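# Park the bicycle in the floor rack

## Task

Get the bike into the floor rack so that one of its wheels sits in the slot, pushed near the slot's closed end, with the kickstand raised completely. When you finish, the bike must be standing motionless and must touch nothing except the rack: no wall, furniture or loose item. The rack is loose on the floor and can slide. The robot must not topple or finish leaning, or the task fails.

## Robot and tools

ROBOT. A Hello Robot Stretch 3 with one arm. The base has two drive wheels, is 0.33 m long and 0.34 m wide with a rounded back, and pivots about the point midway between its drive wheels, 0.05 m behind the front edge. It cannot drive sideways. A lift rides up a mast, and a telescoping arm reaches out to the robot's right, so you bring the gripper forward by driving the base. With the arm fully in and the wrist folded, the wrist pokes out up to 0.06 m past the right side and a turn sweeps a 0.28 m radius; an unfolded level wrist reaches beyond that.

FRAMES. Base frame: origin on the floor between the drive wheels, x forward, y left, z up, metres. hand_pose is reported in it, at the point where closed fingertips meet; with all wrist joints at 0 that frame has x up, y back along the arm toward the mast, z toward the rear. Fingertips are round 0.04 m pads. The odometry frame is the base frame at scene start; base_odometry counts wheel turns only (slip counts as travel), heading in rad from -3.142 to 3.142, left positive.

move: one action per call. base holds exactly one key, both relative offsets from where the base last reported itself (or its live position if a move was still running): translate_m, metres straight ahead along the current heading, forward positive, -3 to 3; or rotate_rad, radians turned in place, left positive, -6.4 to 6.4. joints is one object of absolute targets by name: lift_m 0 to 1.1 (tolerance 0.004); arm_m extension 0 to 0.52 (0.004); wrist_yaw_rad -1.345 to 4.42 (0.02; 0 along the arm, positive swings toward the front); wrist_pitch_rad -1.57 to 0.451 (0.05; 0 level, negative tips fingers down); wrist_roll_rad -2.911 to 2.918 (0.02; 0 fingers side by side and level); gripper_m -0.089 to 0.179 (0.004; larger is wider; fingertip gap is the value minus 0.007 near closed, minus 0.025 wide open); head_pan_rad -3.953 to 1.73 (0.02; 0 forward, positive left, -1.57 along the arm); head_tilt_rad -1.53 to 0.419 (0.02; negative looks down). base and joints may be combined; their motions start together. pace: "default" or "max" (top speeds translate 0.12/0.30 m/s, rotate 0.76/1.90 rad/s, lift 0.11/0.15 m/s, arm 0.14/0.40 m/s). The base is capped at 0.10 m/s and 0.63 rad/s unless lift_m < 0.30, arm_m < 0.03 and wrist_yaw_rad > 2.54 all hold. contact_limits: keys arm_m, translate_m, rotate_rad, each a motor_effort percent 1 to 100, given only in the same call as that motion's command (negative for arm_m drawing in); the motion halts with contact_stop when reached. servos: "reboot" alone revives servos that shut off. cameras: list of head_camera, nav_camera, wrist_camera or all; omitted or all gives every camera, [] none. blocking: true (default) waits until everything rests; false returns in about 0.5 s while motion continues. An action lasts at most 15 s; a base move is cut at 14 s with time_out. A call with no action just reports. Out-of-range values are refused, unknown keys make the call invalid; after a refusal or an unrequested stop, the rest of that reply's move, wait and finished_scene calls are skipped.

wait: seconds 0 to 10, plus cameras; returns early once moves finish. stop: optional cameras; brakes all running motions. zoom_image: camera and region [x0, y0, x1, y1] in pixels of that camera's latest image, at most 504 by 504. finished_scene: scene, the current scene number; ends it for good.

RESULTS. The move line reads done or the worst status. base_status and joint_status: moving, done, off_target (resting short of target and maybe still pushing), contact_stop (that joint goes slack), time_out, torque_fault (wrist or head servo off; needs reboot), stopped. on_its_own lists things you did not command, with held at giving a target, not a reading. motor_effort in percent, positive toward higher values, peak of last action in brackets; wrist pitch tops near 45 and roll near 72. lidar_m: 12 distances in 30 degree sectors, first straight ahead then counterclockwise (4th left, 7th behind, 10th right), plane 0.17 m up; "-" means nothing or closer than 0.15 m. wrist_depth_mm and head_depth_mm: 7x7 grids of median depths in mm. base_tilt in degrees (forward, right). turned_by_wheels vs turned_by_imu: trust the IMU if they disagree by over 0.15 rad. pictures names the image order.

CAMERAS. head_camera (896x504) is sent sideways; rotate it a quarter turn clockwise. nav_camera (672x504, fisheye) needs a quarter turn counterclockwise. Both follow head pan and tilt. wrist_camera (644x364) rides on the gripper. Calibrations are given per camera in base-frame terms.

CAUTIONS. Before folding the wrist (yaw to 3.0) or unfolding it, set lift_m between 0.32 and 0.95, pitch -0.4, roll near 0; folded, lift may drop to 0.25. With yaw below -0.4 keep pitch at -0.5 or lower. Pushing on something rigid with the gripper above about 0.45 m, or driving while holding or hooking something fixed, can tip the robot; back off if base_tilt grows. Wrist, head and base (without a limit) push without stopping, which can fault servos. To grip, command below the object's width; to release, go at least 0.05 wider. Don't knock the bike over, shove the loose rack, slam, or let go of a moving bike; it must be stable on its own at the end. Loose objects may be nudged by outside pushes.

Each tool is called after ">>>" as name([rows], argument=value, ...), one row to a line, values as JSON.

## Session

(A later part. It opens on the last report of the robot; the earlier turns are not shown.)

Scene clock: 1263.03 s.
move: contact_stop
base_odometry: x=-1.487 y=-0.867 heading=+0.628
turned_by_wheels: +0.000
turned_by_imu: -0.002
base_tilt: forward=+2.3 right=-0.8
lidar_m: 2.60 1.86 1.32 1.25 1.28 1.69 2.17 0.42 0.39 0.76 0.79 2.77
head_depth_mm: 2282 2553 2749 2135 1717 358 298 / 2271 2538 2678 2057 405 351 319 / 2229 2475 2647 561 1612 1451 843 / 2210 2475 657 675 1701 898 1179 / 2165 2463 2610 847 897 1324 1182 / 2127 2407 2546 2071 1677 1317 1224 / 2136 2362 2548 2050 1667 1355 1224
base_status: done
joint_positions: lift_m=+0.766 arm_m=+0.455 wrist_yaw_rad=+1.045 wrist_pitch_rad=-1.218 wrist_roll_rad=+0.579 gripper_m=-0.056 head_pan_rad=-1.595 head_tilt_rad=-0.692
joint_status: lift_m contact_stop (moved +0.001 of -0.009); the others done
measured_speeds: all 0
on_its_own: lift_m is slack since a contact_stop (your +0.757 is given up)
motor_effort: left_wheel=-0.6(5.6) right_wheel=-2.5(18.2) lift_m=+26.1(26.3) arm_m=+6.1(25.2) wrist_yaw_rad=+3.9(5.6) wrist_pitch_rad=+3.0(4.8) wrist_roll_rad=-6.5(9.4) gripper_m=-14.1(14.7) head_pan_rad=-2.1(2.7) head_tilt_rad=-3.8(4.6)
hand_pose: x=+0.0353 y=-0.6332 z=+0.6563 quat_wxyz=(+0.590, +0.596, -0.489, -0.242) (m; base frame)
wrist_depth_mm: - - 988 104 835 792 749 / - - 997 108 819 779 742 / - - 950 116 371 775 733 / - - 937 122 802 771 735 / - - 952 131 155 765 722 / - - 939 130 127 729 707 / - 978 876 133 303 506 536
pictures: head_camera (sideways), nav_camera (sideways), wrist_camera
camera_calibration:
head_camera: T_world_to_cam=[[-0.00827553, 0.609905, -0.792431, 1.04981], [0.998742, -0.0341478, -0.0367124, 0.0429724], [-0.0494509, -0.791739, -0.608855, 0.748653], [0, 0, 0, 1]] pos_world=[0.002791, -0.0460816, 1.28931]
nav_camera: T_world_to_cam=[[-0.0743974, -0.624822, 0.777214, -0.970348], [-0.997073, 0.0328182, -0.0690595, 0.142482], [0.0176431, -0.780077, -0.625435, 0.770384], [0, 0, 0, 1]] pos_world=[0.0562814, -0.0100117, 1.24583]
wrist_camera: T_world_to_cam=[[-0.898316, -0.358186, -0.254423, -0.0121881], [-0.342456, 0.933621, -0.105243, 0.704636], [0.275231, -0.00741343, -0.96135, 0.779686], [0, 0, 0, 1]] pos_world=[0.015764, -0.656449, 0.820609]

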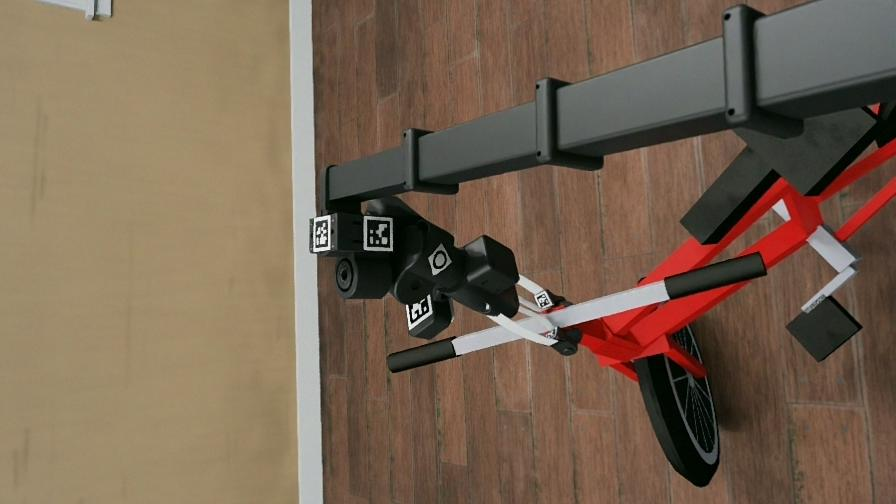

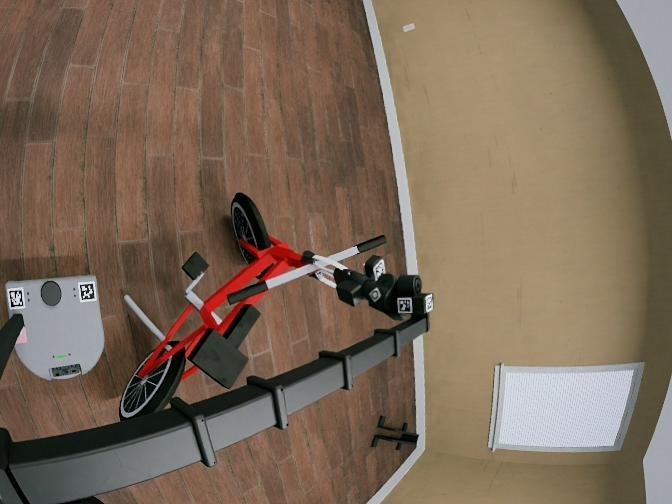

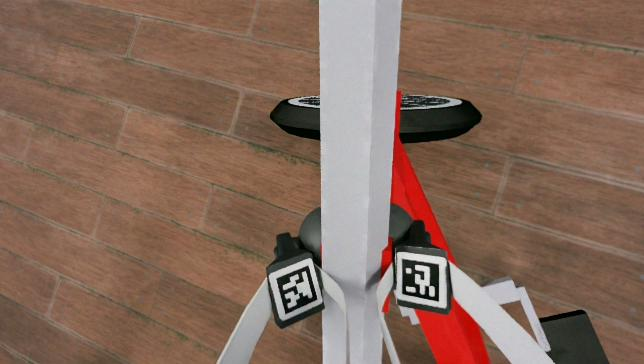

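>>> move(base={"translate_m": 0.06}, joints={"arm_m": 0.40, "lift_m": 0.76})

>>> zoom_image(camera="nav_camera", region=[0, 120, 430, 500])

Scene clock: 1276.80 s.
move: contact_stop
base_odometry: x=-1.439 y=-0.832 heading=+0.628
turned_by_wheels: +0.000
turned_by_imu: -0.001
base_tilt: forward=+2.3 right=-0.8
lidar_m: 2.55 1.86 1.32 1.25 1.28 1.69 0.48 0.41 0.41 0.48 0.77 2.69
head_depth_mm: 2277 2557 2713 2146 1724 1385 302 / 2253 2522 2673 2105 414 353 318 / 2210 2454 2663 570 1647 1433 846 / 2220 2471 2621 611 1614 1045 1163 / 2182 2434 2574 867 796 1160 1202 / 2166 2382 2558 2081 1678 1333 1223 / 2125 2372 2530 2044 1671 1404 1227
base_status: done
joint_positions: lift_m=+0.762 arm_m=+0.400 wrist_yaw_rad=+1.052 wrist_pitch_rad=-1.247 wrist_roll_rad=+0.577 gripper_m=-0.056 head_pan_rad=-1.595 head_tilt_rad=-0.692
joint_status: lift_m contact_stop (moved -0.004 of -0.006); the others done
measured_speeds: all 0
on_its_own: lift_m is slack since a contact_stop
motor_effort: left_wheel=+3.1(11.3) right_wheel=-0.6(18.0) lift_m=+26.2(30.8) arm_m=-9.3(19.1) wrist_yaw_rad=-2.6(7.7) wrist_pitch_rad=+8.8(13.0) wrist_roll_rad=-5.6(6.6) gripper_m=-13.5(14.6) head_pan_rad=-2.4(2.7) head_tilt_rad=-3.2(4.6)
hand_pose: x=+0.0294 y=-0.5743 z=+0.6505 quat_wxyz=(+0.593, +0.599, -0.477, -0.250) (m; base frame)
wrist_depth_mm: - - 947 105 820 788 745 / - 999 947 112 114 766 741 / - - 937 894 284 764 730 / - 999 916 891 303 772 725 / - 988 932 135 155 747 719 / - 994 935 130 125 545 712 / - 976 869 157 799 304 506
pictures: head_camera (sideways), nav_camera (sideways), wrist_camera
camera_calibration:
head_camera: T_world_to_cam=[[-0.00827535, 0.609909, -0.792428, 1.04981], [0.998742, -0.0341477, -0.0367124, 0.0429724], [-0.0494509, -0.791735, -0.608859, 0.748659], [0, 0, 0, 1]] pos_world=[0.00279099, -0.0460815, 1.2893]
nav_camera: T_world_to_cam=[[-0.0743976, -0.624826, 0.777211, -0.970343], [-0.997073, 0.0328187, -0.0690595, 0.142482], [0.0176431, -0.780074, -0.625439, 0.77039], [0, 0, 0, 1]] pos_world=[0.0562814, -0.0100114, 1.24583]
wrist_camera: T_world_to_cam=[[-0.901195, -0.363034, -0.236756, -0.0120814], [-0.353234, 0.931743, -0.0841456, 0.632506], [0.251143, 0.00779859, -0.967919, 0.789859], [0, 0, 0, 1]] pos_world=[0.0141674, -0.599879, 0.814881]

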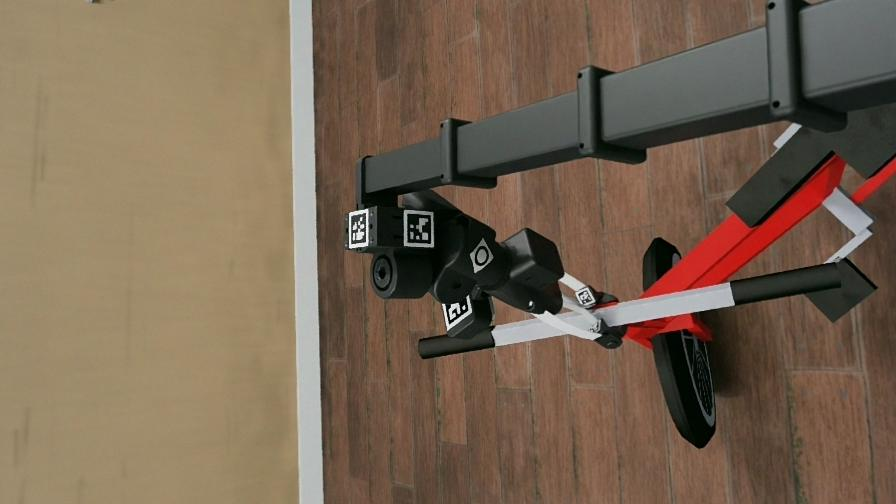

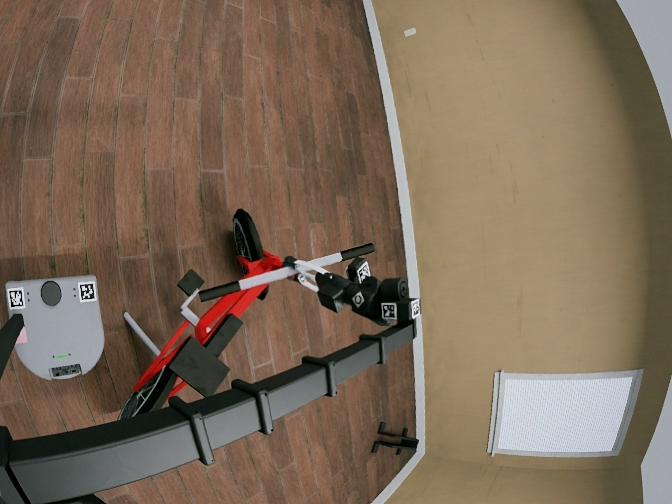

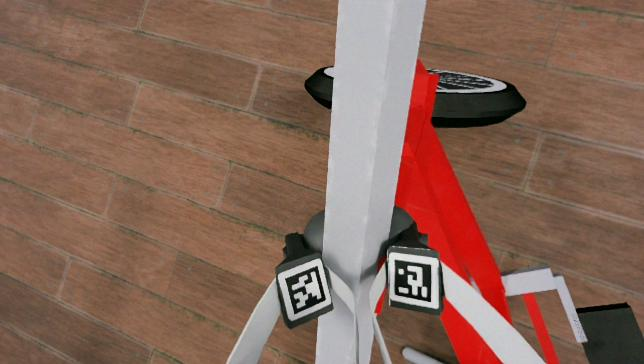

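Scaled by 1.172 from the camera's 672x504 image, which has a finer 792x594 frame.

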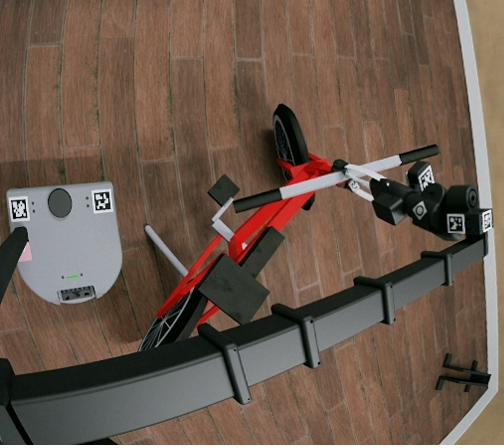

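>>> move(base={"translate_m": 0.03}, joints={"arm_m": 0.37, "lift_m": 0.755}, contact_limits={"arm_m": -25})

>>> zoom_image(camera="nav_camera", region=[0, 120, 430, 500])

"contact_limits": arm_m = -25.0 is out of range 1 to 100
Scene clock: 1283.87 s.
base_odometry: x=-1.439 y=-0.832 heading=+0.628
turned_by_wheels: +0.000
turned_by_imu: -0.001
base_tilt: forward=+2.2 right=-0.8
lidar_m: 2.55 1.87 1.33 1.26 1.28 1.69 0.48 0.41 0.41 0.48 0.77 2.69
head_depth_mm: 2304 2541 2716 2130 1741 1384 302 / 2271 2518 2729 2146 414 353 318 / 2230 2472 2676 568 1662 1436 846 / 2223 2474 2630 613 1615 1041 1157 / 2213 2426 2619 871 798 1157 1198 / 2145 2379 2535 2057 1672 1321 1228 / 2141 2380 2560 2046 1675 1404 1212
base_status: done
joint_positions: lift_m=+0.762 arm_m=+0.400 wrist_yaw_rad=+1.052 wrist_pitch_rad=-1.247 wrist_roll_rad=+0.577 gripper_m=-0.056 head_pan_rad=-1.595 head_tilt_rad=-0.692
joint_status: lift_m contact_stop (moved -0.004 of -0.006); the others done
measured_speeds: all 0
on_its_own: lift_m is slack since a contact_stop
motor_effort: left_wheel=+2.7(11.3) right_wheel=-0.8(18.0) lift_m=+26.3(30.8) arm_m=+23.7(19.1) wrist_yaw_rad=-0.7(7.7) wrist_pitch_rad=+8.7(13.0) wrist_roll_rad=-5.5(6.6) gripper_m=-14.1(14.6) head_pan_rad=-2.2(2.7) head_tilt_rad=-3.2(4.6)
hand_pose: x=+0.0294 y=-0.5743 z=+0.6505 quat_wxyz=(+0.593, +0.599, -0.477, -0.250) (m; base frame)
wrist_depth_mm: - - 947 105 821 783 741 / - - 946 112 114 768 731 / - 1000 937 897 283 765 718 / - 1000 932 880 306 770 723 / - 985 916 135 155 757 718 / - 969 919 130 125 543 709 / - 987 876 157 808 304 508
pictures: none

Scaled by 1.172 from the camera's 672x504 image, which has a finer 792x594 frame.

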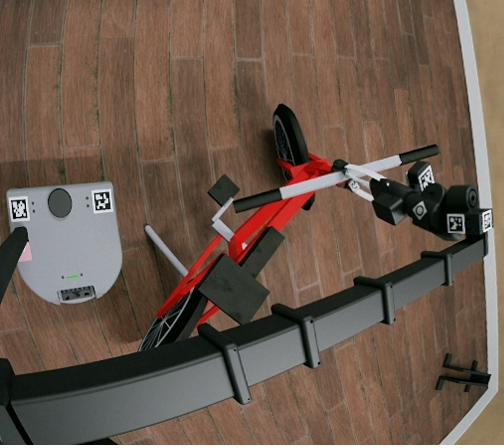

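>>> move(base={"translate_m": 0.03}, joints={"arm_m": 0.37, "lift_m": 0.755})

>>> zoom_image(camera="nav_camera", region=[0, 120, 430, 500])

>>> wait(seconds=1, cameras=[])

Scene clock: 1290.20 s.
move: contact_stop
base_odometry: x=-1.414 y=-0.814 heading=+0.628
turned_by_wheels: +0.000
turned_by_imu: -0.004
base_tilt: forward=+2.3 right=-0.8
lidar_m: 2.52 1.88 1.33 1.26 1.29 1.69 2.25 0.43 0.43 0.47 0.77 2.66
head_depth_mm: 2293 2546 2712 2150 1721 1408 300 / 2278 2511 2686 2103 420 359 319 / 2229 2509 2645 556 1642 1426 979 / 2207 2437 2620 581 1576 1185 1185 / 2199 2410 2592 854 785 1013 1180 / 2153 2394 2551 2079 1669 1326 1222 / 2128 2353 2535 2063 1689 1384 1221
base_status: done
joint_positions: lift_m=+0.758 arm_m=+0.370 wrist_yaw_rad=+1.033 wrist_pitch_rad=-1.186 wrist_roll_rad=+0.576 gripper_m=-0.056 head_pan_rad=-1.595 head_tilt_rad=-0.692
joint_status: lift_m contact_stop (moved -0.004 of -0.007); the others done
measured_speeds: all 0
on_its_own: lift_m is slack since a contact_stop; wrist_yaw_rad is at rest, and its effort (+13.9) is outside its rest range (-9 to +9)
motor_effort: left_wheel=+0.5(4.6) right_wheel=+5.9(20.0) lift_m=+26.3(29.6) arm_m=-21.7(26.3) wrist_yaw_rad=+13.9(18.8) wrist_pitch_rad=-2.4(8.7) wrist_roll_rad=-5.3(5.7) gripper_m=-13.4(14.7) head_pan_rad=-2.3(2.9) head_tilt_rad=-3.9(4.5)
hand_pose: x=+0.0418 y=-0.5529 z=+0.6505 quat_wxyz=(+0.587, +0.591, -0.502, -0.232) (m; base frame)
wrist_depth_mm: - - - 948 110 793 742 / - - 986 929 113 774 741 / - - 972 902 121 765 723 / - - 955 897 281 760 715 / - - 936 143 140 723 702 / - 980 923 129 127 510 690 / - 970 887 153 765 294 674
pictures: head_camera (sideways), nav_camera (sideways), wrist_camera
camera_calibration:
head_camera: T_world_to_cam=[[-0.0082752, 0.609909, -0.792428, 1.04981], [0.998742, -0.034148, -0.0367124, 0.0429725], [-0.0494511, -0.791735, -0.60886, 0.748659], [0, 0, 0, 1]] pos_world=[0.00279098, -0.0460815, 1.2893]
nav_camera: T_world_to_cam=[[-0.0743977, -0.624827, 0.777211, -0.970343], [-0.997073, 0.032819, -0.0690595, 0.142482], [0.0176429, -0.780073, -0.625439, 0.77039], [0, 0, 0, 1]] pos_world=[0.0562814, -0.0100114, 1.24583]
wrist_camera: T_world_to_cam=[[-0.89448, -0.354468, -0.272503, 0.0345005], [-0.330587, 0.934684, -0.130683, 0.647964], [0.301028, -0.0268076, -0.953239, 0.755832], [0, 0, 0, 1]] pos_world=[0.0175424, -0.57315, 0.814568]

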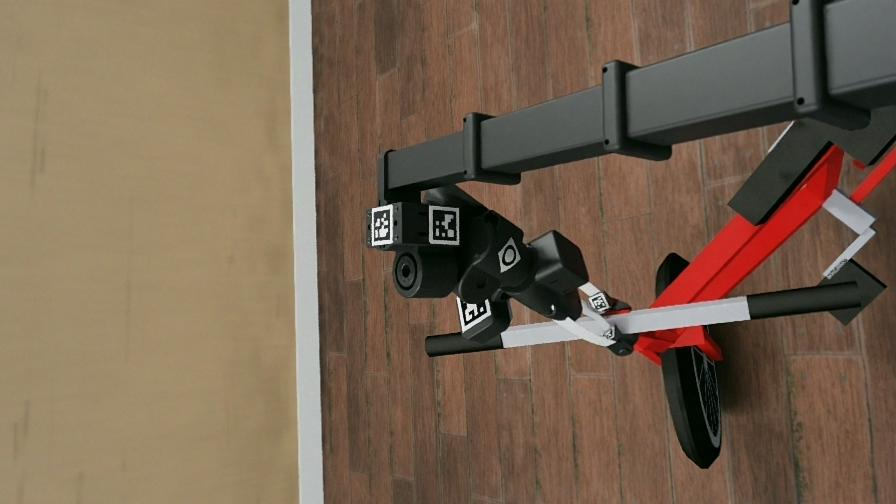

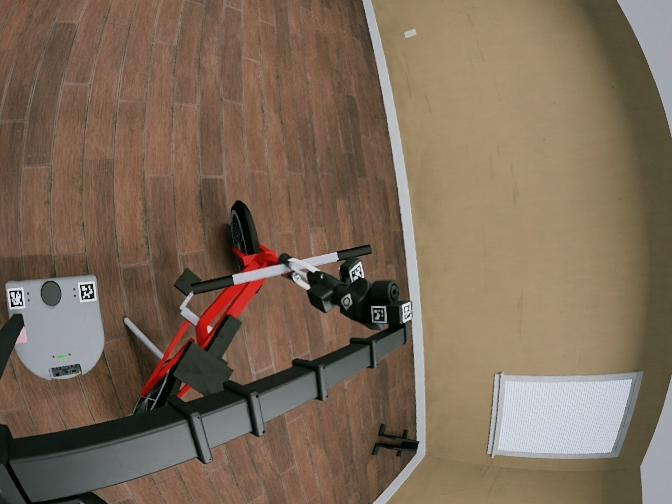

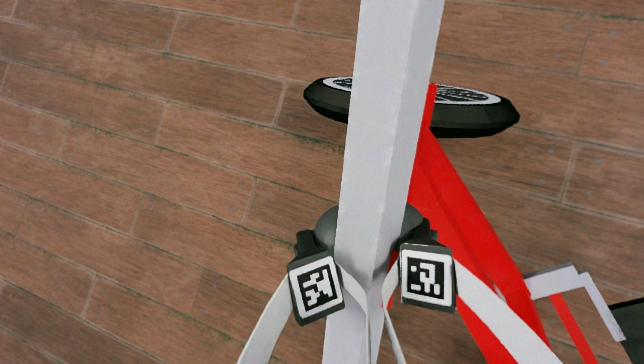

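Scaled by 1.172 from the camera's 672x504 image, which has a finer 792x594 frame.

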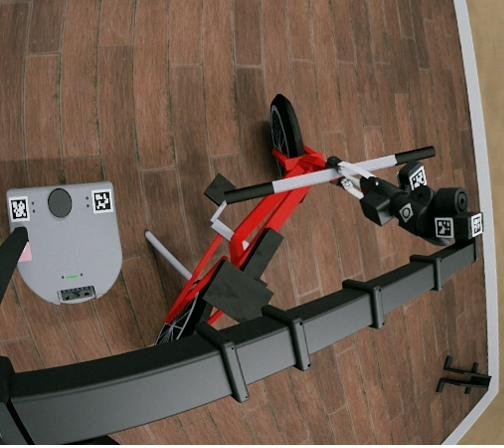

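not run: a stop that you did not command came earlier in this reply.

>>> move(joints={"arm_m": 0.377, "lift_m": 0.752}, cameras=[])

Scene clock: 1293.73 s.
move: contact_stop
base_odometry: x=-1.414 y=-0.814 heading=+0.627
turned_by_wheels: +0.000
turned_by_imu: -0.003
base_tilt: forward=+2.3 right=-0.8
lidar_m: 2.52 1.88 1.33 1.26 1.29 1.69 2.26 0.44 0.43 0.47 0.77 2.66
head_depth_mm: 2289 2533 2764 2139 1729 1414 302 / 2260 2550 2708 2132 424 361 319 / 2220 2488 2675 558 1622 1422 964 / 2207 2471 2624 586 1588 1147 1191 / 2182 2432 2607 859 785 1023 1178 / 2173 2374 2613 2063 1669 1324 1221 / 2144 2387 2578 2069 1678 1380 1214
base_status: not commanded
joint_positions: lift_m=+0.756 arm_m=+0.377 wrist_yaw_rad=+1.045 wrist_pitch_rad=-1.199 wrist_roll_rad=+0.576 gripper_m=-0.056 head_pan_rad=-1.595 head_tilt_rad=-0.692
joint_status: lift_m contact_stop (moved -0.002 of -0.006); the others done
measured_speeds: translate_m=+0.000 rotate_rad=+0.000 lift_m=+0.001 arm_m=+0.000 wrist_yaw_rad=+0.000 wrist_pitch_rad=+0.000 wrist_roll_rad=+0.000 head_pan_rad=+0.000 head_tilt_rad=+0.000
on_its_own: lift_m is slack since a contact_stop (your +0.752 is given up)
motor_effort: left_wheel=-2.0(2.6) right_wheel=+7.0(10.1) lift_m=+24.7(26.2) arm_m=+20.2(22.2) wrist_yaw_rad=+4.5(15.3) wrist_pitch_rad=-0.4(2.8) wrist_roll_rad=-5.3(5.4) gripper_m=-13.9(14.5) head_pan_rad=-2.1(2.7) head_tilt_rad=-3.8(4.5)
hand_pose: x=+0.0395 y=-0.5576 z=+0.6474 quat_wxyz=(+0.589, +0.595, -0.494, -0.233) (m; base frame)
wrist_depth_mm: - - 991 926 113 795 737 / - - 987 922 113 772 731 / - - 957 - 125 760 725 / - - 938 132 295 758 716 / - - 939 139 149 738 711 / - 994 916 130 127 522 681 / - 979 871 156 789 298 515
pictures: none
No camera images: "cameras" was empty.

>>> move(joints={"arm_m": 0.373}, cameras=[])

>>> move(joints={"gripper_m": 0.13})

>>> zoom_image(camera="nav_camera", region=[0, 120, 430, 500])

Scene clock: 1297.03 s.
move: done
base_odometry: x=-1.414 y=-0.814 heading=+0.628
turned_by_wheels: +0.000
turned_by_imu: -0.001
base_tilt: forward=+2.3 right=-0.8
lidar_m: 2.52 1.88 1.33 1.26 1.29 1.69 2.26 0.44 0.43 0.47 0.77 2.66
head_depth_mm: 2260 2557 2695 2138 1722 1413 301 / 2244 2533 2716 2105 423 360 319 / 2244 2481 2669 559 1610 1440 966 / 2208 2442 2627 586 1575 1156 1189 / 2184 2424 2591 852 776 1023 1178 / 2158 2411 2583 2072 1690 1332 1224 / 2132 2344 2537 2058 1670 1371 1217
base_status: not commanded
joint_positions: lift_m=+0.756 arm_m=+0.373 wrist_yaw_rad=+1.040 wrist_pitch_rad=-1.188 wrist_roll_rad=+0.576 gripper_m=-0.056 head_pan_rad=-1.595 head_tilt_rad=-0.692
joint_status: all done
measured_speeds: all 0
on_its_own: lift_m is slack since a contact_stop (your +0.752 is given up)
motor_effort: left_wheel=-1.6(2.0) right_wheel=+4.2(5.7) lift_m=+26.4(26.6) arm_m=-21.6(22.0) wrist_yaw_rad=+7.2(9.2) wrist_pitch_rad=-2.0(2.8) wrist_roll_rad=-5.4(5.4) gripper_m=-13.8(14.5) head_pan_rad=-1.7(2.9) head_tilt_rad=-3.6(4.6)
hand_pose: x=+0.0416 y=-0.5552 z=+0.6483 quat_wxyz=(+0.588, +0.594, -0.499, -0.231) (m; base frame)
wrist_depth_mm: - - - 935 114 793 746 / - - 987 944 116 778 732 / - - 961 899 123 765 739 / - - 948 133 281 756 714 / - - 924 140 147 727 708 / - 981 930 129 127 520 686 / - 965 878 151 782 295 524
pictures: none
No camera images: "cameras" was empty.

Scene clock: 1299.43 s.
move: done
base_odometry: x=-1.414 y=-0.814 heading=+0.628
turned_by_wheels: +0.000
turned_by_imu: -0.001
base_tilt: forward=+2.3 right=-0.8
lidar_m: 2.52 1.87 1.33 1.26 1.29 1.69 2.26 0.44 0.43 0.47 0.77 2.67
head_depth_mm: 2276 2532 2760 2113 1723 1414 301 / 2250 2515 2680 2116 424 360 319 / 2224 2492 2677 559 1620 1426 968 / 2176 2454 2619 583 1568 1155 1178 / 2170 2443 2585 1887 790 952 1177 / 2171 2416 2578 2068 1678 1334 1217 / 2155 2380 2558 2066 1687 1383 1213
base_status: not commanded
joint_positions: lift_m=+0.756 arm_m=+0.373 wrist_yaw_rad=+1.048 wrist_pitch_rad=-1.199 wrist_roll_rad=+0.565 gripper_m=+0.130 head_pan_rad=-1.595 head_tilt_rad=-0.692
joint_status: all done
measured_speeds: all 0
on_its_own: lift_m is slack since a contact_stop (your +0.752 is given up)
motor_effort: left_wheel=-1.4(1.9) right_wheel=+3.9(4.5) lift_m=+26.1(26.4) arm_m=-9.7(21.9) wrist_yaw_rad=+1.9(9.2) wrist_pitch_rad=-0.5(2.4) wrist_roll_rad=-1.8(5.5) gripper_m=+0.0(80.3) head_pan_rad=-2.0(2.9) head_tilt_rad=-3.6(4.5)
hand_pose: x=+0.0397 y=-0.5534 z=+0.6476 quat_wxyz=(+0.592, +0.597, -0.490, -0.229) (m; base frame)
wrist_depth_mm: - - 983 939 107 791 750 / - - 972 929 111 789 727 / - - 960 915 118 760 730 / - - 938 879 283 760 718 / - - 927 137 284 142 693 / - 983 879 146 784 283 115 / - 120 877 156 778 298 522
pictures: head_camera (sideways), nav_camera (sideways), wrist_camera
camera_calibration:
head_camera: T_world_to_cam=[[-0.0082752, 0.609918, -0.792421, 1.0498], [0.998742, -0.0341472, -0.0367125, 0.0429726], [-0.0494506, -0.791728, -0.608869, 0.748671], [0, 0, 0, 1]] pos_world=[0.002791, -0.0460814, 1.2893]
nav_camera: T_world_to_cam=[[-0.0743977, -0.624836, 0.777204, -0.970334], [-0.997073, 0.0328194, -0.0690594, 0.142482], [0.0176434, -0.780066, -0.625448, 0.770402], [0, 0, 0, 1]] pos_world=[0.0562815, -0.0100107, 1.24583]
wrist_camera: T_world_to_cam=[[-0.888635, -0.376226, -0.262263, 0.0127577], [-0.355758, 0.926382, -0.123501, 0.639078], [0.28942, -0.0164451, -0.957061, 0.762298], [0, 0, 0, 1]] pos_world=[0.0180697, -0.574695, 0.811838]

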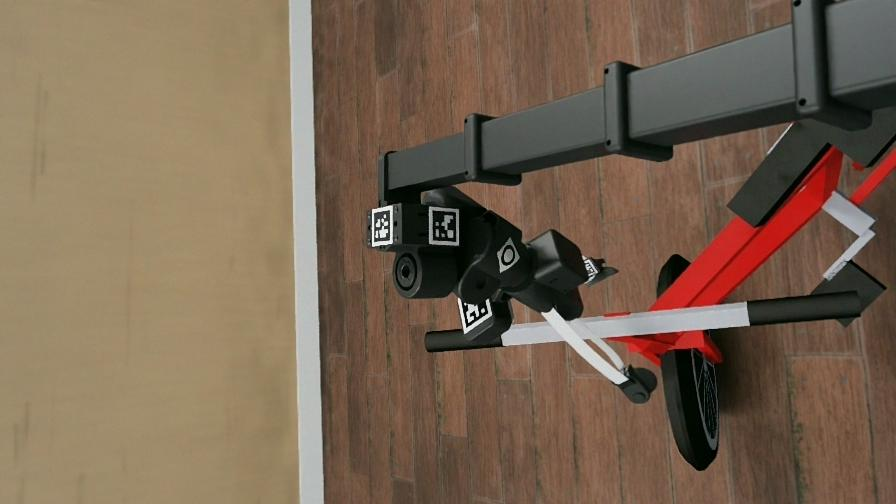

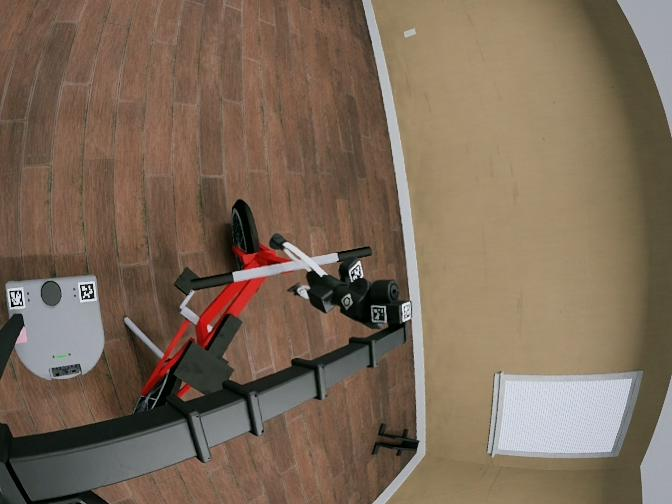

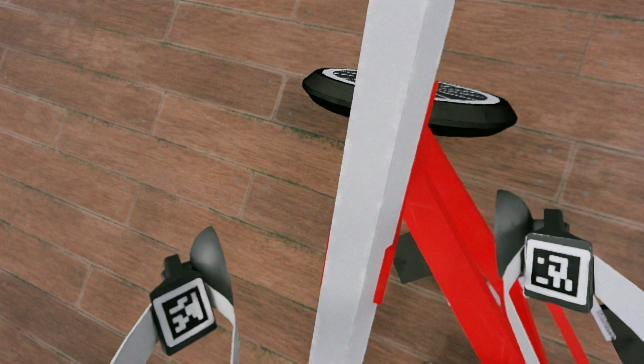

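Scaled by 1.172 from the camera's 672x504 image, which has a finer 792x594 frame.

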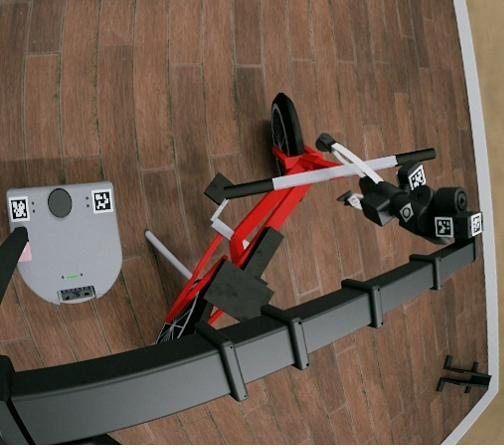

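>>> move(joints={"lift_m": 0.90}, cameras=[])

>>> move(joints={"arm_m": 0.1, "wrist_pitch_rad": -0.4, "wrist_roll_rad": 0.0, "gripper_m": 0.0}, cameras=[])

>>> move(joints={"wrist_yaw_rad": 3.0, "arm_m": 0.0})

>>> zoom_image(camera="nav_camera", region=[0, 120, 430, 500])

Scene clock: 1307.07 s.
move: done
base_odometry: x=-1.414 y=-0.814 heading=+0.628
turned_by_wheels: +0.000
turned_by_imu: -0.001
base_tilt: forward=+2.3 right=-0.8
lidar_m: 2.52 1.89 1.33 1.26 1.29 1.69 2.26 0.44 0.43 0.47 0.77 2.67
head_depth_mm: 2273 2551 2737 299 - 1378 1174 / 2241 2501 385 310 1667 1436 729 / 2228 2390 533 2107 1711 1421 971 / 2224 2325 508 565 1689 1156 1182 / 2203 2414 2534 839 1595 950 1178 / 2176 2395 2576 2076 1635 1327 1224 / 2148 2382 2561 2057 1663 1378 1221
base_status: not commanded
joint_positions: lift_m=+0.900 arm_m=+0.373 wrist_yaw_rad=+1.048 wrist_pitch_rad=-1.199 wrist_roll_rad=+0.565 gripper_m=+0.130 head_pan_rad=-1.595 head_tilt_rad=-0.692
joint_status: all done
measured_speeds: all 0
motor_effort: left_wheel=-1.4(1.6) right_wheel=+4.0(4.3) lift_m=+29.3(31.4) arm_m=+19.6(19.9) wrist_yaw_rad=+1.2(2.6) wrist_pitch_rad=-0.2(0.7) wrist_roll_rad=-2.0(2.0) gripper_m=+0.0(2.1) head_pan_rad=-2.1(2.7) head_tilt_rad=-4.1(4.5)
hand_pose: x=+0.0395 y=-0.5533 z=+0.7912 quat_wxyz=(+0.592, +0.597, -0.490, -0.229) (m; base frame)
wrist_depth_mm: - - - - 217 940 883 / - - - - 239 914 881 / - - - - 243 901 854 / - - - - 538 900 842 / - - - - 428 140 826 / - - - - 921 127 115 / - 120 - 986 924 442 829
pictures: none
No camera images: "cameras" was empty.

Scene clock: 1310.30 s.
move: done
base_odometry: x=-1.414 y=-0.814 heading=+0.628
turned_by_wheels: +0.000
turned_by_imu: -0.001
base_tilt: forward=+2.3 right=-0.8
lidar_m: 2.52 1.88 1.33 1.26 1.29 1.68 2.26 0.44 0.43 0.47 0.77 2.67
head_depth_mm: 2283 2545 2695 2216 - 1445 746 / 2256 2491 2691 2285 1587 1439 727 / 2214 2485 2643 2257 306 804 963 / 2208 2468 2595 2149 292 330 1182 / 2178 2415 2591 2075 787 351 1182 / 2160 2412 2572 2062 339 1159 1235 / 2127 2353 2536 2054 383 1321 1213
base_status: not commanded
joint_positions: lift_m=+0.900 arm_m=+0.100 wrist_yaw_rad=+1.050 wrist_pitch_rad=-0.421 wrist_roll_rad=+0.004 gripper_m=+0.000 head_pan_rad=-1.595 head_tilt_rad=-0.692
joint_status: all done
measured_speeds: all 0
motor_effort: left_wheel=-0.9(1.4) right_wheel=+3.7(4.4) lift_m=+29.7(30.1) arm_m=-19.4(21.0) wrist_yaw_rad=-0.4(2.4) wrist_pitch_rad=+3.4(5.0) wrist_roll_rad=-1.6(4.5) gripper_m=-1.9(80.0) head_pan_rad=-2.1(3.1) head_tilt_rad=-3.8(5.0)
hand_pose: x=+0.1730 y=-0.3565 z=+0.9121 quat_wxyz=(+0.672, +0.475, -0.525, +0.218) (m; base frame)
wrist_depth_mm: - - - - - - - / - - - - - - - / - - - - - - - / - - - - - - - / - - - 151 - - - / - - - 128 126 - - / - - - - - - -
pictures: none
No camera images: "cameras" was empty.

Scene clock: 1312.27 s.
move: done
base_odometry: x=-1.414 y=-0.814 heading=+0.628
turned_by_wheels: +0.000
turned_by_imu: +0.000
base_tilt: forward=+2.3 right=-0.8
lidar_m: 2.52 1.89 1.33 1.26 1.29 1.69 2.26 0.43 0.43 0.47 0.77 2.67
head_depth_mm: 2272 2541 2734 2113 1715 - - / 2254 2473 2691 2116 1761 - - / 2236 2505 2633 2113 1696 1518 - / 2211 2451 2633 2105 1710 1496 - / 2189 2407 2606 2061 1605 902 - / 2147 2413 2562 2072 1693 1484 - / 2139 2401 2551 2053 1665 1377 1238
base_status: not commanded
joint_positions: lift_m=+0.900 arm_m=+0.000 wrist_yaw_rad=+2.998 wrist_pitch_rad=-0.420 wrist_roll_rad=+0.004 gripper_m=+0.000 head_pan_rad=-1.595 head_tilt_rad=-0.692
joint_status: all done
measured_speeds: all 0
motor_effort: left_wheel=-0.8(1.2) right_wheel=+3.4(4.0) lift_m=+29.7(30.1) arm_m=-19.1(21.3) wrist_yaw_rad=+2.0(5.0) wrist_pitch_rad=+3.9(4.2) wrist_roll_rad=-1.3(1.6) gripper_m=-0.8(2.3) head_pan_rad=-2.3(2.8) head_tilt_rad=-4.4(4.7)
hand_pose: x=+0.0108 y=+0.0769 z=+0.9122 quat_wxyz=(+0.197, +0.701, +0.097, +0.678) (m; base frame)
wrist_depth_mm: 138 138 - - - - - / - 149 - - - - - / - 159 - - - - - / - 181 230 - - - - / - - 207 150 - - - / - - 225 128 126 - - / - - 245 - - - -
pictures: head_camera (sideways), nav_camera (sideways), wrist_camera
camera_calibration:
head_camera: T_world_to_cam=[[-0.00827491, 0.609918, -0.792421, 1.0498], [0.998742, -0.0341477, -0.0367125, 0.0429726], [-0.049451, -0.791728, -0.608869, 0.748671], [0, 0, 0, 1]] pos_world=[0.00279098, -0.0460814, 1.2893]
nav_camera: T_world_to_cam=[[-0.074398, -0.624835, 0.777204, -0.970334], [-0.997073, 0.0328199, -0.0690594, 0.142482], [0.017643, -0.780066, -0.625448, 0.770402], [0, 0, 0, 1]] pos_world=[0.0562815, -0.0100108, 1.24583]
wrist_camera: T_world_to_cam=[[0.977674, -0.163792, -0.131624, 0.137986], [-0.199552, -0.527532, -0.825765, 0.828244], [0.0658179, 0.833596, -0.54844, 0.598631], [0, 0, 0, 1]] pos_world=[-0.00902875, -0.0394891, 1.03041]

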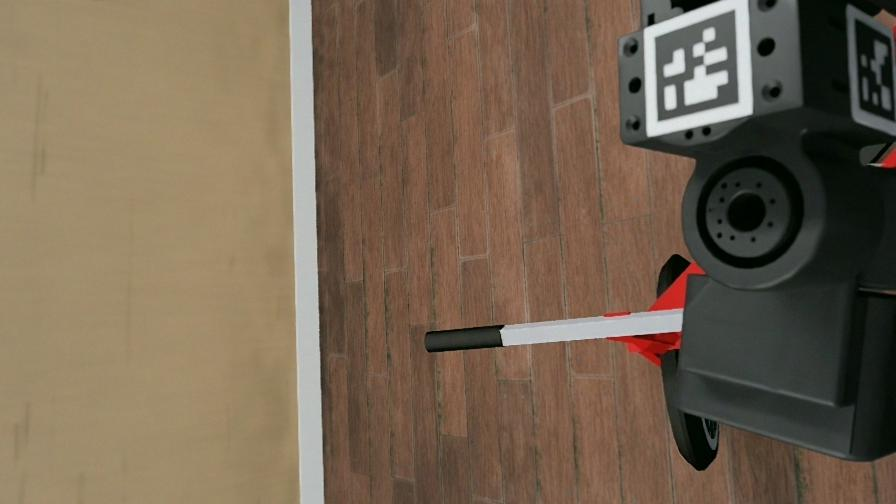

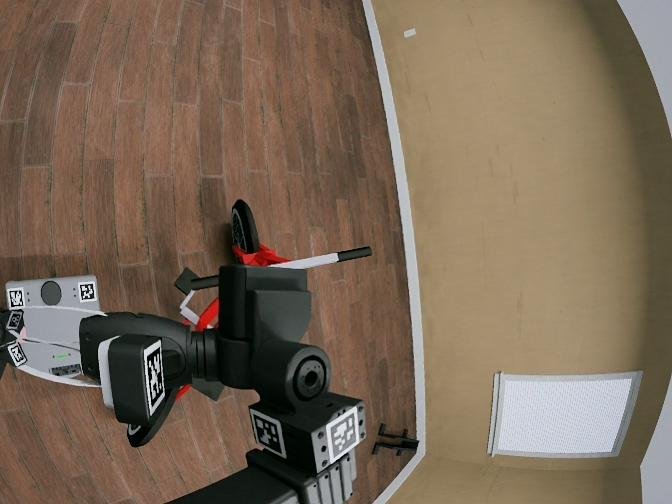

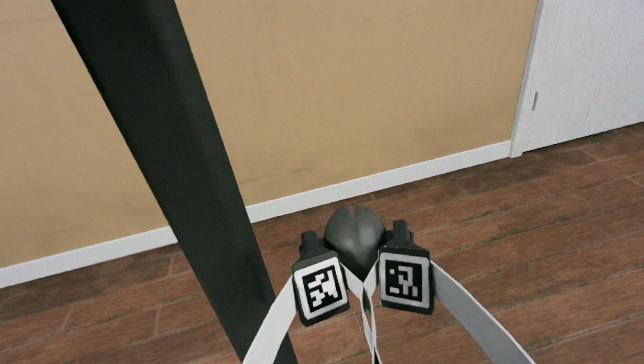

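Scaled by 1.172 from the camera's 672x504 image, which has a finer 792x594 frame.

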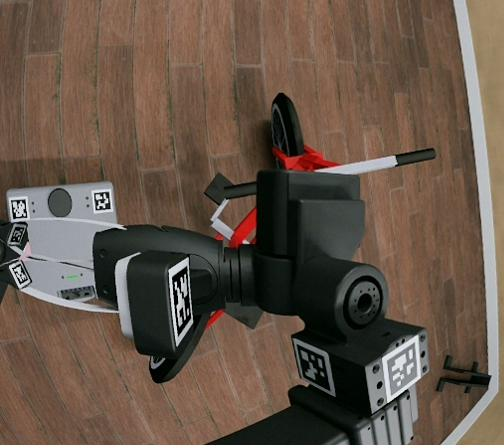

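>>> move(base={"translate_m": 0.15}, cameras=[])

>>> move(base={"rotate_rad": -0.468}, cameras=[])

>>> move(base={"translate_m": -0.80}, cameras=["nav_camera"])

Scene clock: 1393.20 s.
move: done
base_odometry: x=-1.293 y=-0.726 heading=+0.628
turned_by_wheels: +0.000
turned_by_imu: -0.001
base_tilt: forward=+2.3 right=-0.8
lidar_m: 2.37 1.89 1.34 1.27 1.30 1.70 0.66 0.53 0.50 0.53 2.56 2.51
head_depth_mm: 2293 2547 2766 2126 1727 - - / 2249 2492 2681 2117 1779 - - / 2249 2487 2636 2109 1654 902 - / 2195 2480 2590 2088 1706 1101 - / 2197 2446 2615 2099 1678 1522 - / 2144 2405 2604 2051 1679 1476 - / 2127 2353 2563 2062 1670 1414 1239
base_status: done
joint_positions: lift_m=+0.900 arm_m=+0.000 wrist_yaw_rad=+2.998 wrist_pitch_rad=-0.420 wrist_roll_rad=+0.004 gripper_m=+0.000 head_pan_rad=-1.595 head_tilt_rad=-0.692
joint_status: not commanded
measured_speeds: all 0
motor_effort: left_wheel=+3.8(8.7) right_wheel=+3.2(7.4) lift_m=+27.4(28.7) arm_m=-16.3(17.9) wrist_yaw_rad=+1.1(2.3) wrist_pitch_rad=+3.8(4.3) wrist_roll_rad=-1.3(1.5) gripper_m=-1.9(2.1) head_pan_rad=-2.2(2.9) head_tilt_rad=-3.5(4.4)
hand_pose: x=+0.0107 y=+0.0769 z=+0.9122 quat_wxyz=(+0.197, +0.701, +0.098, +0.678) (m; base frame)
wrist_depth_mm: 138 138 - - - - - / - 149 - - - - - / - 159 - - - - - / - 182 229 - - - - / - - 207 151 - - - / - - 225 128 126 - - / - - 245 - - - -
pictures: none
No camera images: "cameras" was empty.

Scene clock: 1395.07 s.
move: done
base_odometry: x=-1.293 y=-0.726 heading=+0.160
turned_by_wheels: -0.468
turned_by_imu: -0.465
base_tilt: forward=+2.3 right=-0.8
lidar_m: 2.47 2.37 1.78 1.32 1.28 1.31 1.79 0.64 0.52 0.50 0.72 2.59
head_depth_mm: 2678 2872 2792 2134 1718 - - / 2890 3199 2768 2125 1747 - - / 2786 3178 2739 2109 1723 1496 - / 2629 2940 2692 2097 1687 1498 - / 2492 2756 2720 2098 1708 1527 - / 2383 2598 2695 2057 1676 999 - / 2224 2448 2535 2064 1632 1059 1238
base_status: done
joint_positions: lift_m=+0.900 arm_m=+0.000 wrist_yaw_rad=+2.998 wrist_pitch_rad=-0.420 wrist_roll_rad=+0.004 gripper_m=+0.000 head_pan_rad=-1.595 head_tilt_rad=-0.692
joint_status: not commanded
measured_speeds: all 0
motor_effort: left_wheel=+5.8(10.7) right_wheel=-4.8(8.7) lift_m=+26.8(28.0) arm_m=-16.3(16.8) wrist_yaw_rad=+1.8(2.2) wrist_pitch_rad=+4.1(4.1) wrist_roll_rad=-1.2(1.5) gripper_m=-1.1(2.1) head_pan_rad=-1.9(2.8) head_tilt_rad=-4.1(4.7)
hand_pose: x=+0.0107 y=+0.0769 z=+0.9122 quat_wxyz=(+0.197, +0.701, +0.098, +0.678) (m; base frame)
wrist_depth_mm: 133 138 - - - - - / - 148 - - - - - / - 159 - - - - - / - 182 229 - - - - / - - 207 151 - - - / - - 225 128 126 - - / - - 244 - - - -
pictures: none
No camera images: "cameras" was empty.

Scene clock: 1404.17 s.
move: done
base_odometry: x=-2.083 y=-0.853 heading=+0.160
turned_by_wheels: +0.000
turned_by_imu: -0.005
base_tilt: forward=+2.3 right=-0.8
lidar_m: 3.20 3.06 1.24 0.90 0.87 0.89 1.21 1.72 1.78 2.41 0.52 0.65
head_depth_mm: 1908 2040 2199 2137 1719 - - / 2093 2276 2431 2115 1755 - - / 2349 2584 2659 2130 1705 1509 - / 2668 2955 2697 2103 1700 1508 - / 2866 3136 2623 2071 1687 1528 - / 2735 3038 2665 2081 1681 1489 - / 2609 2833 2719 2075 1684 1403 1239
base_status: done
joint_positions: lift_m=+0.900 arm_m=+0.000 wrist_yaw_rad=+2.998 wrist_pitch_rad=-0.420 wrist_roll_rad=+0.004 gripper_m=+0.000 head_pan_rad=-1.595 head_tilt_rad=-0.692
joint_status: not commanded
measured_speeds: all 0
motor_effort: left_wheel=+1.5(3.7) right_wheel=-4.4(8.4) lift_m=+23.8(27.2) arm_m=-19.2(19.5) wrist_yaw_rad=+1.6(2.6) wrist_pitch_rad=+4.1(4.5) wrist_roll_rad=-1.3(1.6) gripper_m=-2.3(2.3) head_pan_rad=-2.1(2.9) head_tilt_rad=-4.0(4.8)
hand_pose: x=+0.0107 y=+0.0769 z=+0.9122 quat_wxyz=(+0.197, +0.701, +0.098, +0.678) (m; base frame)
wrist_depth_mm: 133 138 - - - - - / - 149 178 - - - - / - 159 - - - - - / - 177 229 - - - - / - - 207 151 - - - / - - 225 128 126 - - / - - 245 - - - -
pictures: nav_camera (sideways)
camera_calibration:
nav_camera: T_world_to_cam=[[-0.0743982, -0.624835, 0.777204, -0.970334], [-0.997073, 0.0328201, -0.0690594, 0.142482], [0.0176428, -0.780066, -0.625448, 0.770402], [0, 0, 0, 1]] pos_world=[0.0562814, -0.0100108, 1.24583]

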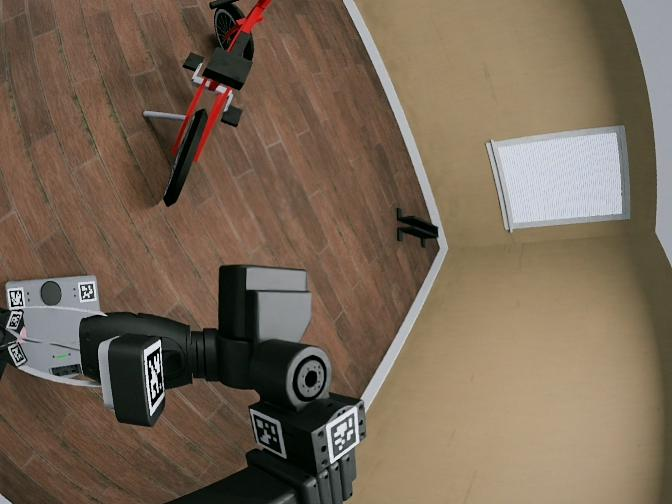

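>>> move(base={"rotate_rad": 1.361}, cameras=[])

>>> move(base={"translate_m": -0.60}, cameras=["nav_camera"])

Scene clock: 1409.83 s.
move: done
base_odometry: x=-2.083 y=-0.853 heading=+1.521
turned_by_wheels: +1.361
turned_by_imu: +1.351
base_tilt: forward=+2.4 right=-0.8
lidar_m: 0.97 0.86 0.86 1.02 1.72 1.72 2.05 0.52 0.52 1.37 3.07 1.61
head_depth_mm: 2783 3073 2659 2128 1489 - - / 2977 3274 2784 1514 1403 - - / 3205 3503 2773 2104 1708 1498 - / 3543 3644 2706 2101 1693 1493 - / 3509 3684 2725 2078 1692 1530 - / 3295 3457 2674 2073 1672 1490 - / 3039 3232 2681 2063 1672 1410 1242
base_status: done
joint_positions: lift_m=+0.900 arm_m=+0.000 wrist_yaw_rad=+2.998 wrist_pitch_rad=-0.420 wrist_roll_rad=+0.004 gripper_m=+0.000 head_pan_rad=-1.595 head_tilt_rad=-0.692
joint_status: not commanded
measured_speeds: all 0
motor_effort: left_wheel=-3.4(7.4) right_wheel=+6.3(10.4) lift_m=+23.2(23.3) arm_m=-19.3(19.9) wrist_yaw_rad=+1.9(2.6) wrist_pitch_rad=+3.2(4.1) wrist_roll_rad=-1.2(1.5) gripper_m=-1.1(2.1) head_pan_rad=-2.0(2.9) head_tilt_rad=-3.9(4.8)
hand_pose: x=+0.0107 y=+0.0769 z=+0.9122 quat_wxyz=(+0.197, +0.701, +0.098, +0.678) (m; base frame)
wrist_depth_mm: 138 138 - - - - - / - 149 - - - - - / - 159 - - - - - / - 181 228 - - - - / - - 207 151 - - - / - - 225 128 126 - - / - - 245 - - - -
pictures: none
No camera images: "cameras" was empty.

Scene clock: 1416.97 s.
move: done
base_odometry: x=-2.113 y=-1.453 heading=+1.521
turned_by_wheels: +0.000
turned_by_imu: -0.004
base_tilt: forward=+2.3 right=-0.8
lidar_m: 1.48 1.30 1.31 1.48 1.31 1.32 1.56 2.47 2.48 0.64 0.41 2.44
head_depth_mm: 2373 2560 2670 2110 1724 - - / 2519 2765 2762 2115 1780 - - / 2755 3000 2750 2103 1702 1498 - / 3013 3284 2731 2088 1698 1501 - / 3241 3537 2718 2102 1648 1486 - / 3571 3780 2533 1455 1348 1292 - / 3447 3584 2660 1977 1011 1348 901
base_status: done
joint_positions: lift_m=+0.900 arm_m=+0.000 wrist_yaw_rad=+2.999 wrist_pitch_rad=-0.420 wrist_roll_rad=+0.004 gripper_m=+0.000 head_pan_rad=-1.595 head_tilt_rad=-0.692
joint_status: not commanded
measured_speeds: all 0
motor_effort: left_wheel=-2.1(7.8) right_wheel=-0.6(4.6) lift_m=+29.0(29.2) arm_m=-14.5(19.4) wrist_yaw_rad=+1.8(2.7) wrist_pitch_rad=+3.5(4.4) wrist_roll_rad=-1.3(1.5) gripper_m=-1.8(2.3) head_pan_rad=-2.4(2.9) head_tilt_rad=-4.1(4.8)
hand_pose: x=+0.0107 y=+0.0769 z=+0.9122 quat_wxyz=(+0.197, +0.701, +0.098, +0.678) (m; base frame)
wrist_depth_mm: 134 138 - - - - - / - 148 - - - - - / - 159 - - - - - / - 182 229 - - - - / - - 207 151 - - - / - - 225 128 126 - - / - - 244 - - - -
pictures: nav_camera (sideways)
camera_calibration:
nav_camera: T_world_to_cam=[[-0.0743981, -0.624835, 0.777204, -0.970334], [-0.997073, 0.03282, -0.0690594, 0.142482], [0.0176429, -0.780066, -0.625448, 0.770402], [0, 0, 0, 1]] pos_world=[0.0562814, -0.0100108, 1.24583]

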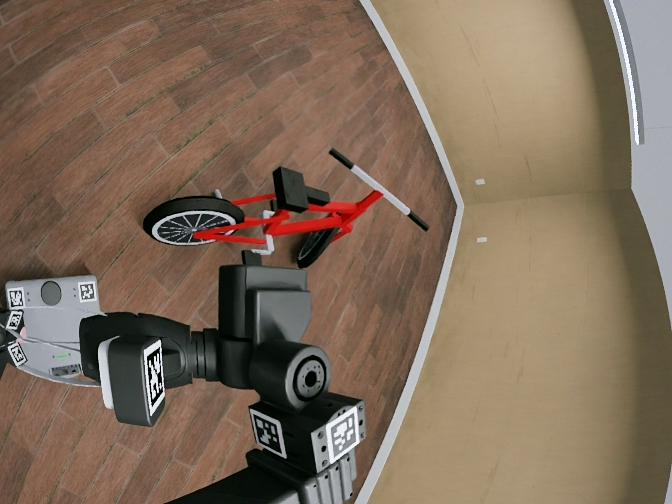

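>>> move(base={"translate_m": -0.10}, cameras=[])

>>> move(base={"rotate_rad": 1.194}, cameras=[])

>>> move(base={"translate_m": -0.78}, cameras=[])

>>> move(base={"rotate_rad": -0.391}, joints={"head_pan_rad": -1.0})

Scene clock: 1446.70 s.
move: done
base_odometry: x=-2.118 y=-1.552 heading=+1.521
turned_by_wheels: +0.000
turned_by_imu: -0.002
base_tilt: forward=+2.3 right=-0.8
lidar_m: 1.55 1.38 1.38 1.41 1.24 1.25 1.48 2.40 2.40 1.12 0.47 2.54
head_depth_mm: 2286 2494 2629 2134 1718 - - / 2483 2692 2780 2125 1758 - - / 2674 2925 2769 2101 1711 1513 - / 2889 3227 2717 2069 1702 1509 - / 3188 3439 2690 2068 1685 1520 - / 3492 3704 2669 2094 1638 1273 - / 3563 3618 2576 1353 1320 1153 1045
base_status: done
joint_positions: lift_m=+0.900 arm_m=+0.000 wrist_yaw_rad=+2.999 wrist_pitch_rad=-0.420 wrist_roll_rad=+0.004 gripper_m=+0.000 head_pan_rad=-1.595 head_tilt_rad=-0.692
joint_status: not commanded
measured_speeds: all 0
motor_effort: left_wheel=-2.5(8.1) right_wheel=-0.7(4.9) lift_m=+29.6(30.1) arm_m=-11.3(12.5) wrist_yaw_rad=+1.4(3.1) wrist_pitch_rad=+4.0(4.0) wrist_roll_rad=-1.3(1.6) gripper_m=-1.6(2.2) head_pan_rad=-2.1(2.7) head_tilt_rad=-4.2(4.5)
hand_pose: x=+0.0107 y=+0.0769 z=+0.9122 quat_wxyz=(+0.197, +0.701, +0.098, +0.678) (m; base frame)
wrist_depth_mm: 133 138 - - - - - / - 149 - - - - - / - 159 - - - - - / - 181 230 - - - - / - - 207 151 - - - / - - 225 128 126 - - / - - 244 - - - -
pictures: none
No camera images: "cameras" was empty.

Scene clock: 1449.70 s.
move: done
base_odometry: x=-2.118 y=-1.552 heading=+2.714
turned_by_wheels: +1.194
turned_by_imu: +1.186
base_tilt: forward=+2.3 right=-0.8
lidar_m: 1.40 1.32 1.24 1.26 1.64 2.40 2.45 0.66 0.47 2.12 1.47 1.38
head_depth_mm: 2988 3313 2804 2136 1722 - - / 3093 3336 2764 2118 1754 - - / 3259 3477 2728 2111 1707 1511 - / 3161 3529 2713 2089 1695 1494 - / 2572 2842 2682 2094 1682 1531 - / 2186 2400 2470 2059 1699 1483 - / 1913 2059 2217 2057 1667 1419 1242
base_status: done
joint_positions: lift_m=+0.900 arm_m=+0.000 wrist_yaw_rad=+2.999 wrist_pitch_rad=-0.420 wrist_roll_rad=+0.004 gripper_m=+0.000 head_pan_rad=-1.595 head_tilt_rad=-0.692
joint_status: not commanded
measured_speeds: all 0
motor_effort: left_wheel=-3.6(7.8) right_wheel=+6.6(10.3) lift_m=+29.3(29.9) arm_m=-13.5(13.5) wrist_yaw_rad=+0.9(2.6) wrist_pitch_rad=+3.7(4.1) wrist_roll_rad=-1.1(1.5) gripper_m=-0.5(2.5) head_pan_rad=-2.3(2.7) head_tilt_rad=-3.7(4.6)
hand_pose: x=+0.0107 y=+0.0769 z=+0.9122 quat_wxyz=(+0.197, +0.701, +0.098, +0.678) (m; base frame)
wrist_depth_mm: 138 138 - - - - - / - 148 - - - - - / - 159 - - - - - / - 182 228 - - - - / - - 207 151 - - - / - - 225 128 126 - - / - - 244 - - - -
pictures: none
No camera images: "cameras" was empty.

Scene clock: 1458.63 s.
move: done
base_odometry: x=-1.408 y=-1.876 heading=+2.714
turned_by_wheels: +0.000
turned_by_imu: -0.005
base_tilt: forward=+2.2 right=-0.8
lidar_m: 2.12 1.68 1.58 1.61 1.81 1.70 1.73 2.24 0.55 0.61 0.54 0.62
head_depth_mm: 2685 2989 2805 2124 1724 - - / 2771 3063 2739 2118 1755 - - / 2889 3205 2731 2112 1716 1051 - / 3035 3293 2731 2085 993 1492 - / 3141 3461 2731 2074 1660 966 - / 3238 3422 2718 2062 1635 935 - / 2886 3128 2633 2051 1670 916 986
base_status: done
joint_positions: lift_m=+0.900 arm_m=+0.000 wrist_yaw_rad=+2.999 wrist_pitch_rad=-0.420 wrist_roll_rad=+0.004 gripper_m=+0.000 head_pan_rad=-1.595 head_tilt_rad=-0.692
joint_status: not commanded
measured_speeds: all 0
motor_effort: left_wheel=-2.0(7.6) right_wheel=-0.4(4.4) lift_m=+27.9(29.4) arm_m=-18.9(20.0) wrist_yaw_rad=+1.7(2.5) wrist_pitch_rad=+3.3(4.3) wrist_roll_rad=-1.3(1.4) gripper_m=-0.7(2.2) head_pan_rad=-2.1(3.1) head_tilt_rad=-3.8(4.6)
hand_pose: x=+0.0107 y=+0.0769 z=+0.9122 quat_wxyz=(+0.197, +0.701, +0.098, +0.678) (m; base frame)
wrist_depth_mm: 138 138 - - - - - / - 149 - - - - - / - 159 - - - - - / - 182 229 - - - - / - - 207 151 - - - / - - 225 128 126 - - / - - 246 - - - -
pictures: none
No camera images: "cameras" was empty.

Scene clock: 1460.37 s.
move: done
base_odometry: x=-1.408 y=-1.876 heading=+2.323
turned_by_wheels: -0.391
turned_by_imu: -0.389
base_tilt: forward=+2.3 right=-0.8
lidar_m: 0.68 2.13 1.62 1.58 1.67 1.74 1.69 1.79 2.55 0.55 0.55 0.54
head_depth_mm: 2810 3125 2782 2106 1675 1186 - / 3002 3246 2730 2120 1603 1042 - / 3185 3439 2708 2095 1656 1365 1269 / 3303 3533 2708 2090 1649 1356 1160 / 2850 3158 2701 2076 1697 992 1120 / 2556 2823 2687 2082 1674 1034 1044 / 2320 2534 2603 2062 1677 1416 1005
base_status: done
joint_positions: lift_m=+0.900 arm_m=+0.000 wrist_yaw_rad=+2.999 wrist_pitch_rad=-0.420 wrist_roll_rad=+0.004 gripper_m=+0.000 head_pan_rad=-1.006 head_tilt_rad=-0.692
joint_status: all done
measured_speeds: all 0
motor_effort: left_wheel=+5.5(10.6) right_wheel=-4.7(7.8) lift_m=+27.8(28.2) arm_m=-19.2(19.3) wrist_yaw_rad=+1.7(2.6) wrist_pitch_rad=+3.9(4.2) wrist_roll_rad=-1.3(1.4) gripper_m=-1.3(2.1) head_pan_rad=+2.9(4.9) head_tilt_rad=-4.1(4.7)
hand_pose: x=+0.0107 y=+0.0769 z=+0.9122 quat_wxyz=(+0.197, +0.701, +0.098, +0.678) (m; base frame)
wrist_depth_mm: 138 138 - - - - - / - 148 - - - - - / - 159 - - - - - / - 182 229 - - - - / - - 208 151 - - - / - - 225 128 126 - - / - - 243 - - - -
pictures: head_camera (sideways), nav_camera (sideways), wrist_camera
camera_calibration:
head_camera: T_world_to_cam=[[-0.345783, 0.502497, -0.792421, 1.05186], [0.849343, 0.526564, -0.0367125, 0.0438839], [0.398812, -0.685732, -0.608869, 0.745937], [0, 0, 0, 1]] pos_world=[0.0289541, -0.0401514, 1.2893]
nav_camera: T_world_to_cam=[[0.285336, -0.560836, 0.777204, -0.972528], [-0.847217, -0.52674, -0.0690594, 0.141568], [0.448115, -0.638755, -0.625448, 0.767776], [0, 0, 0, 1]] pos_world=[0.0533841, 0.0195604, 1.24583]
wrist_camera: T_world_to_cam=[[0.977726, -0.163486, -0.131624, 0.138031], [-0.199386, -0.527595, -0.825766, 0.828238], [0.0655572, 0.833616, -0.54844, 0.598629], [0, 0, 0, 1]] pos_world=[-0.00906176, -0.0394873, 1.03041]

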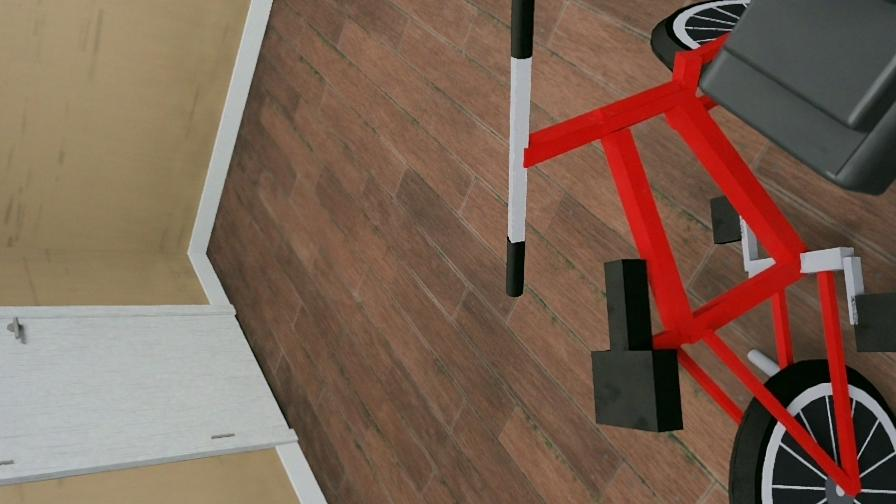

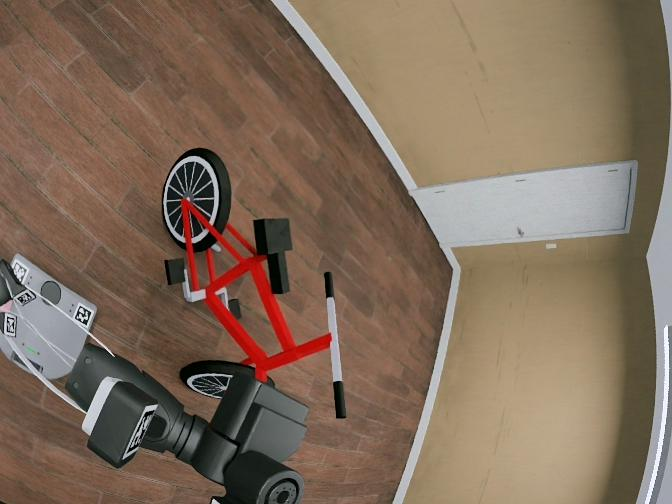

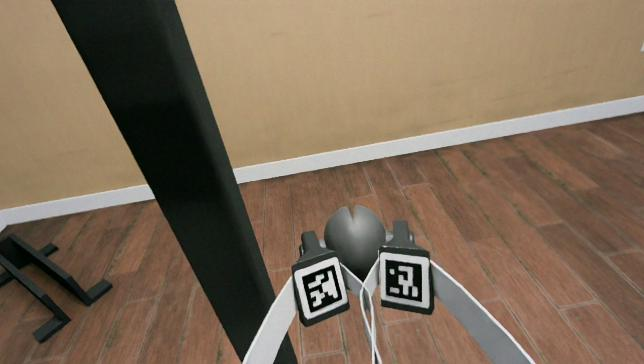

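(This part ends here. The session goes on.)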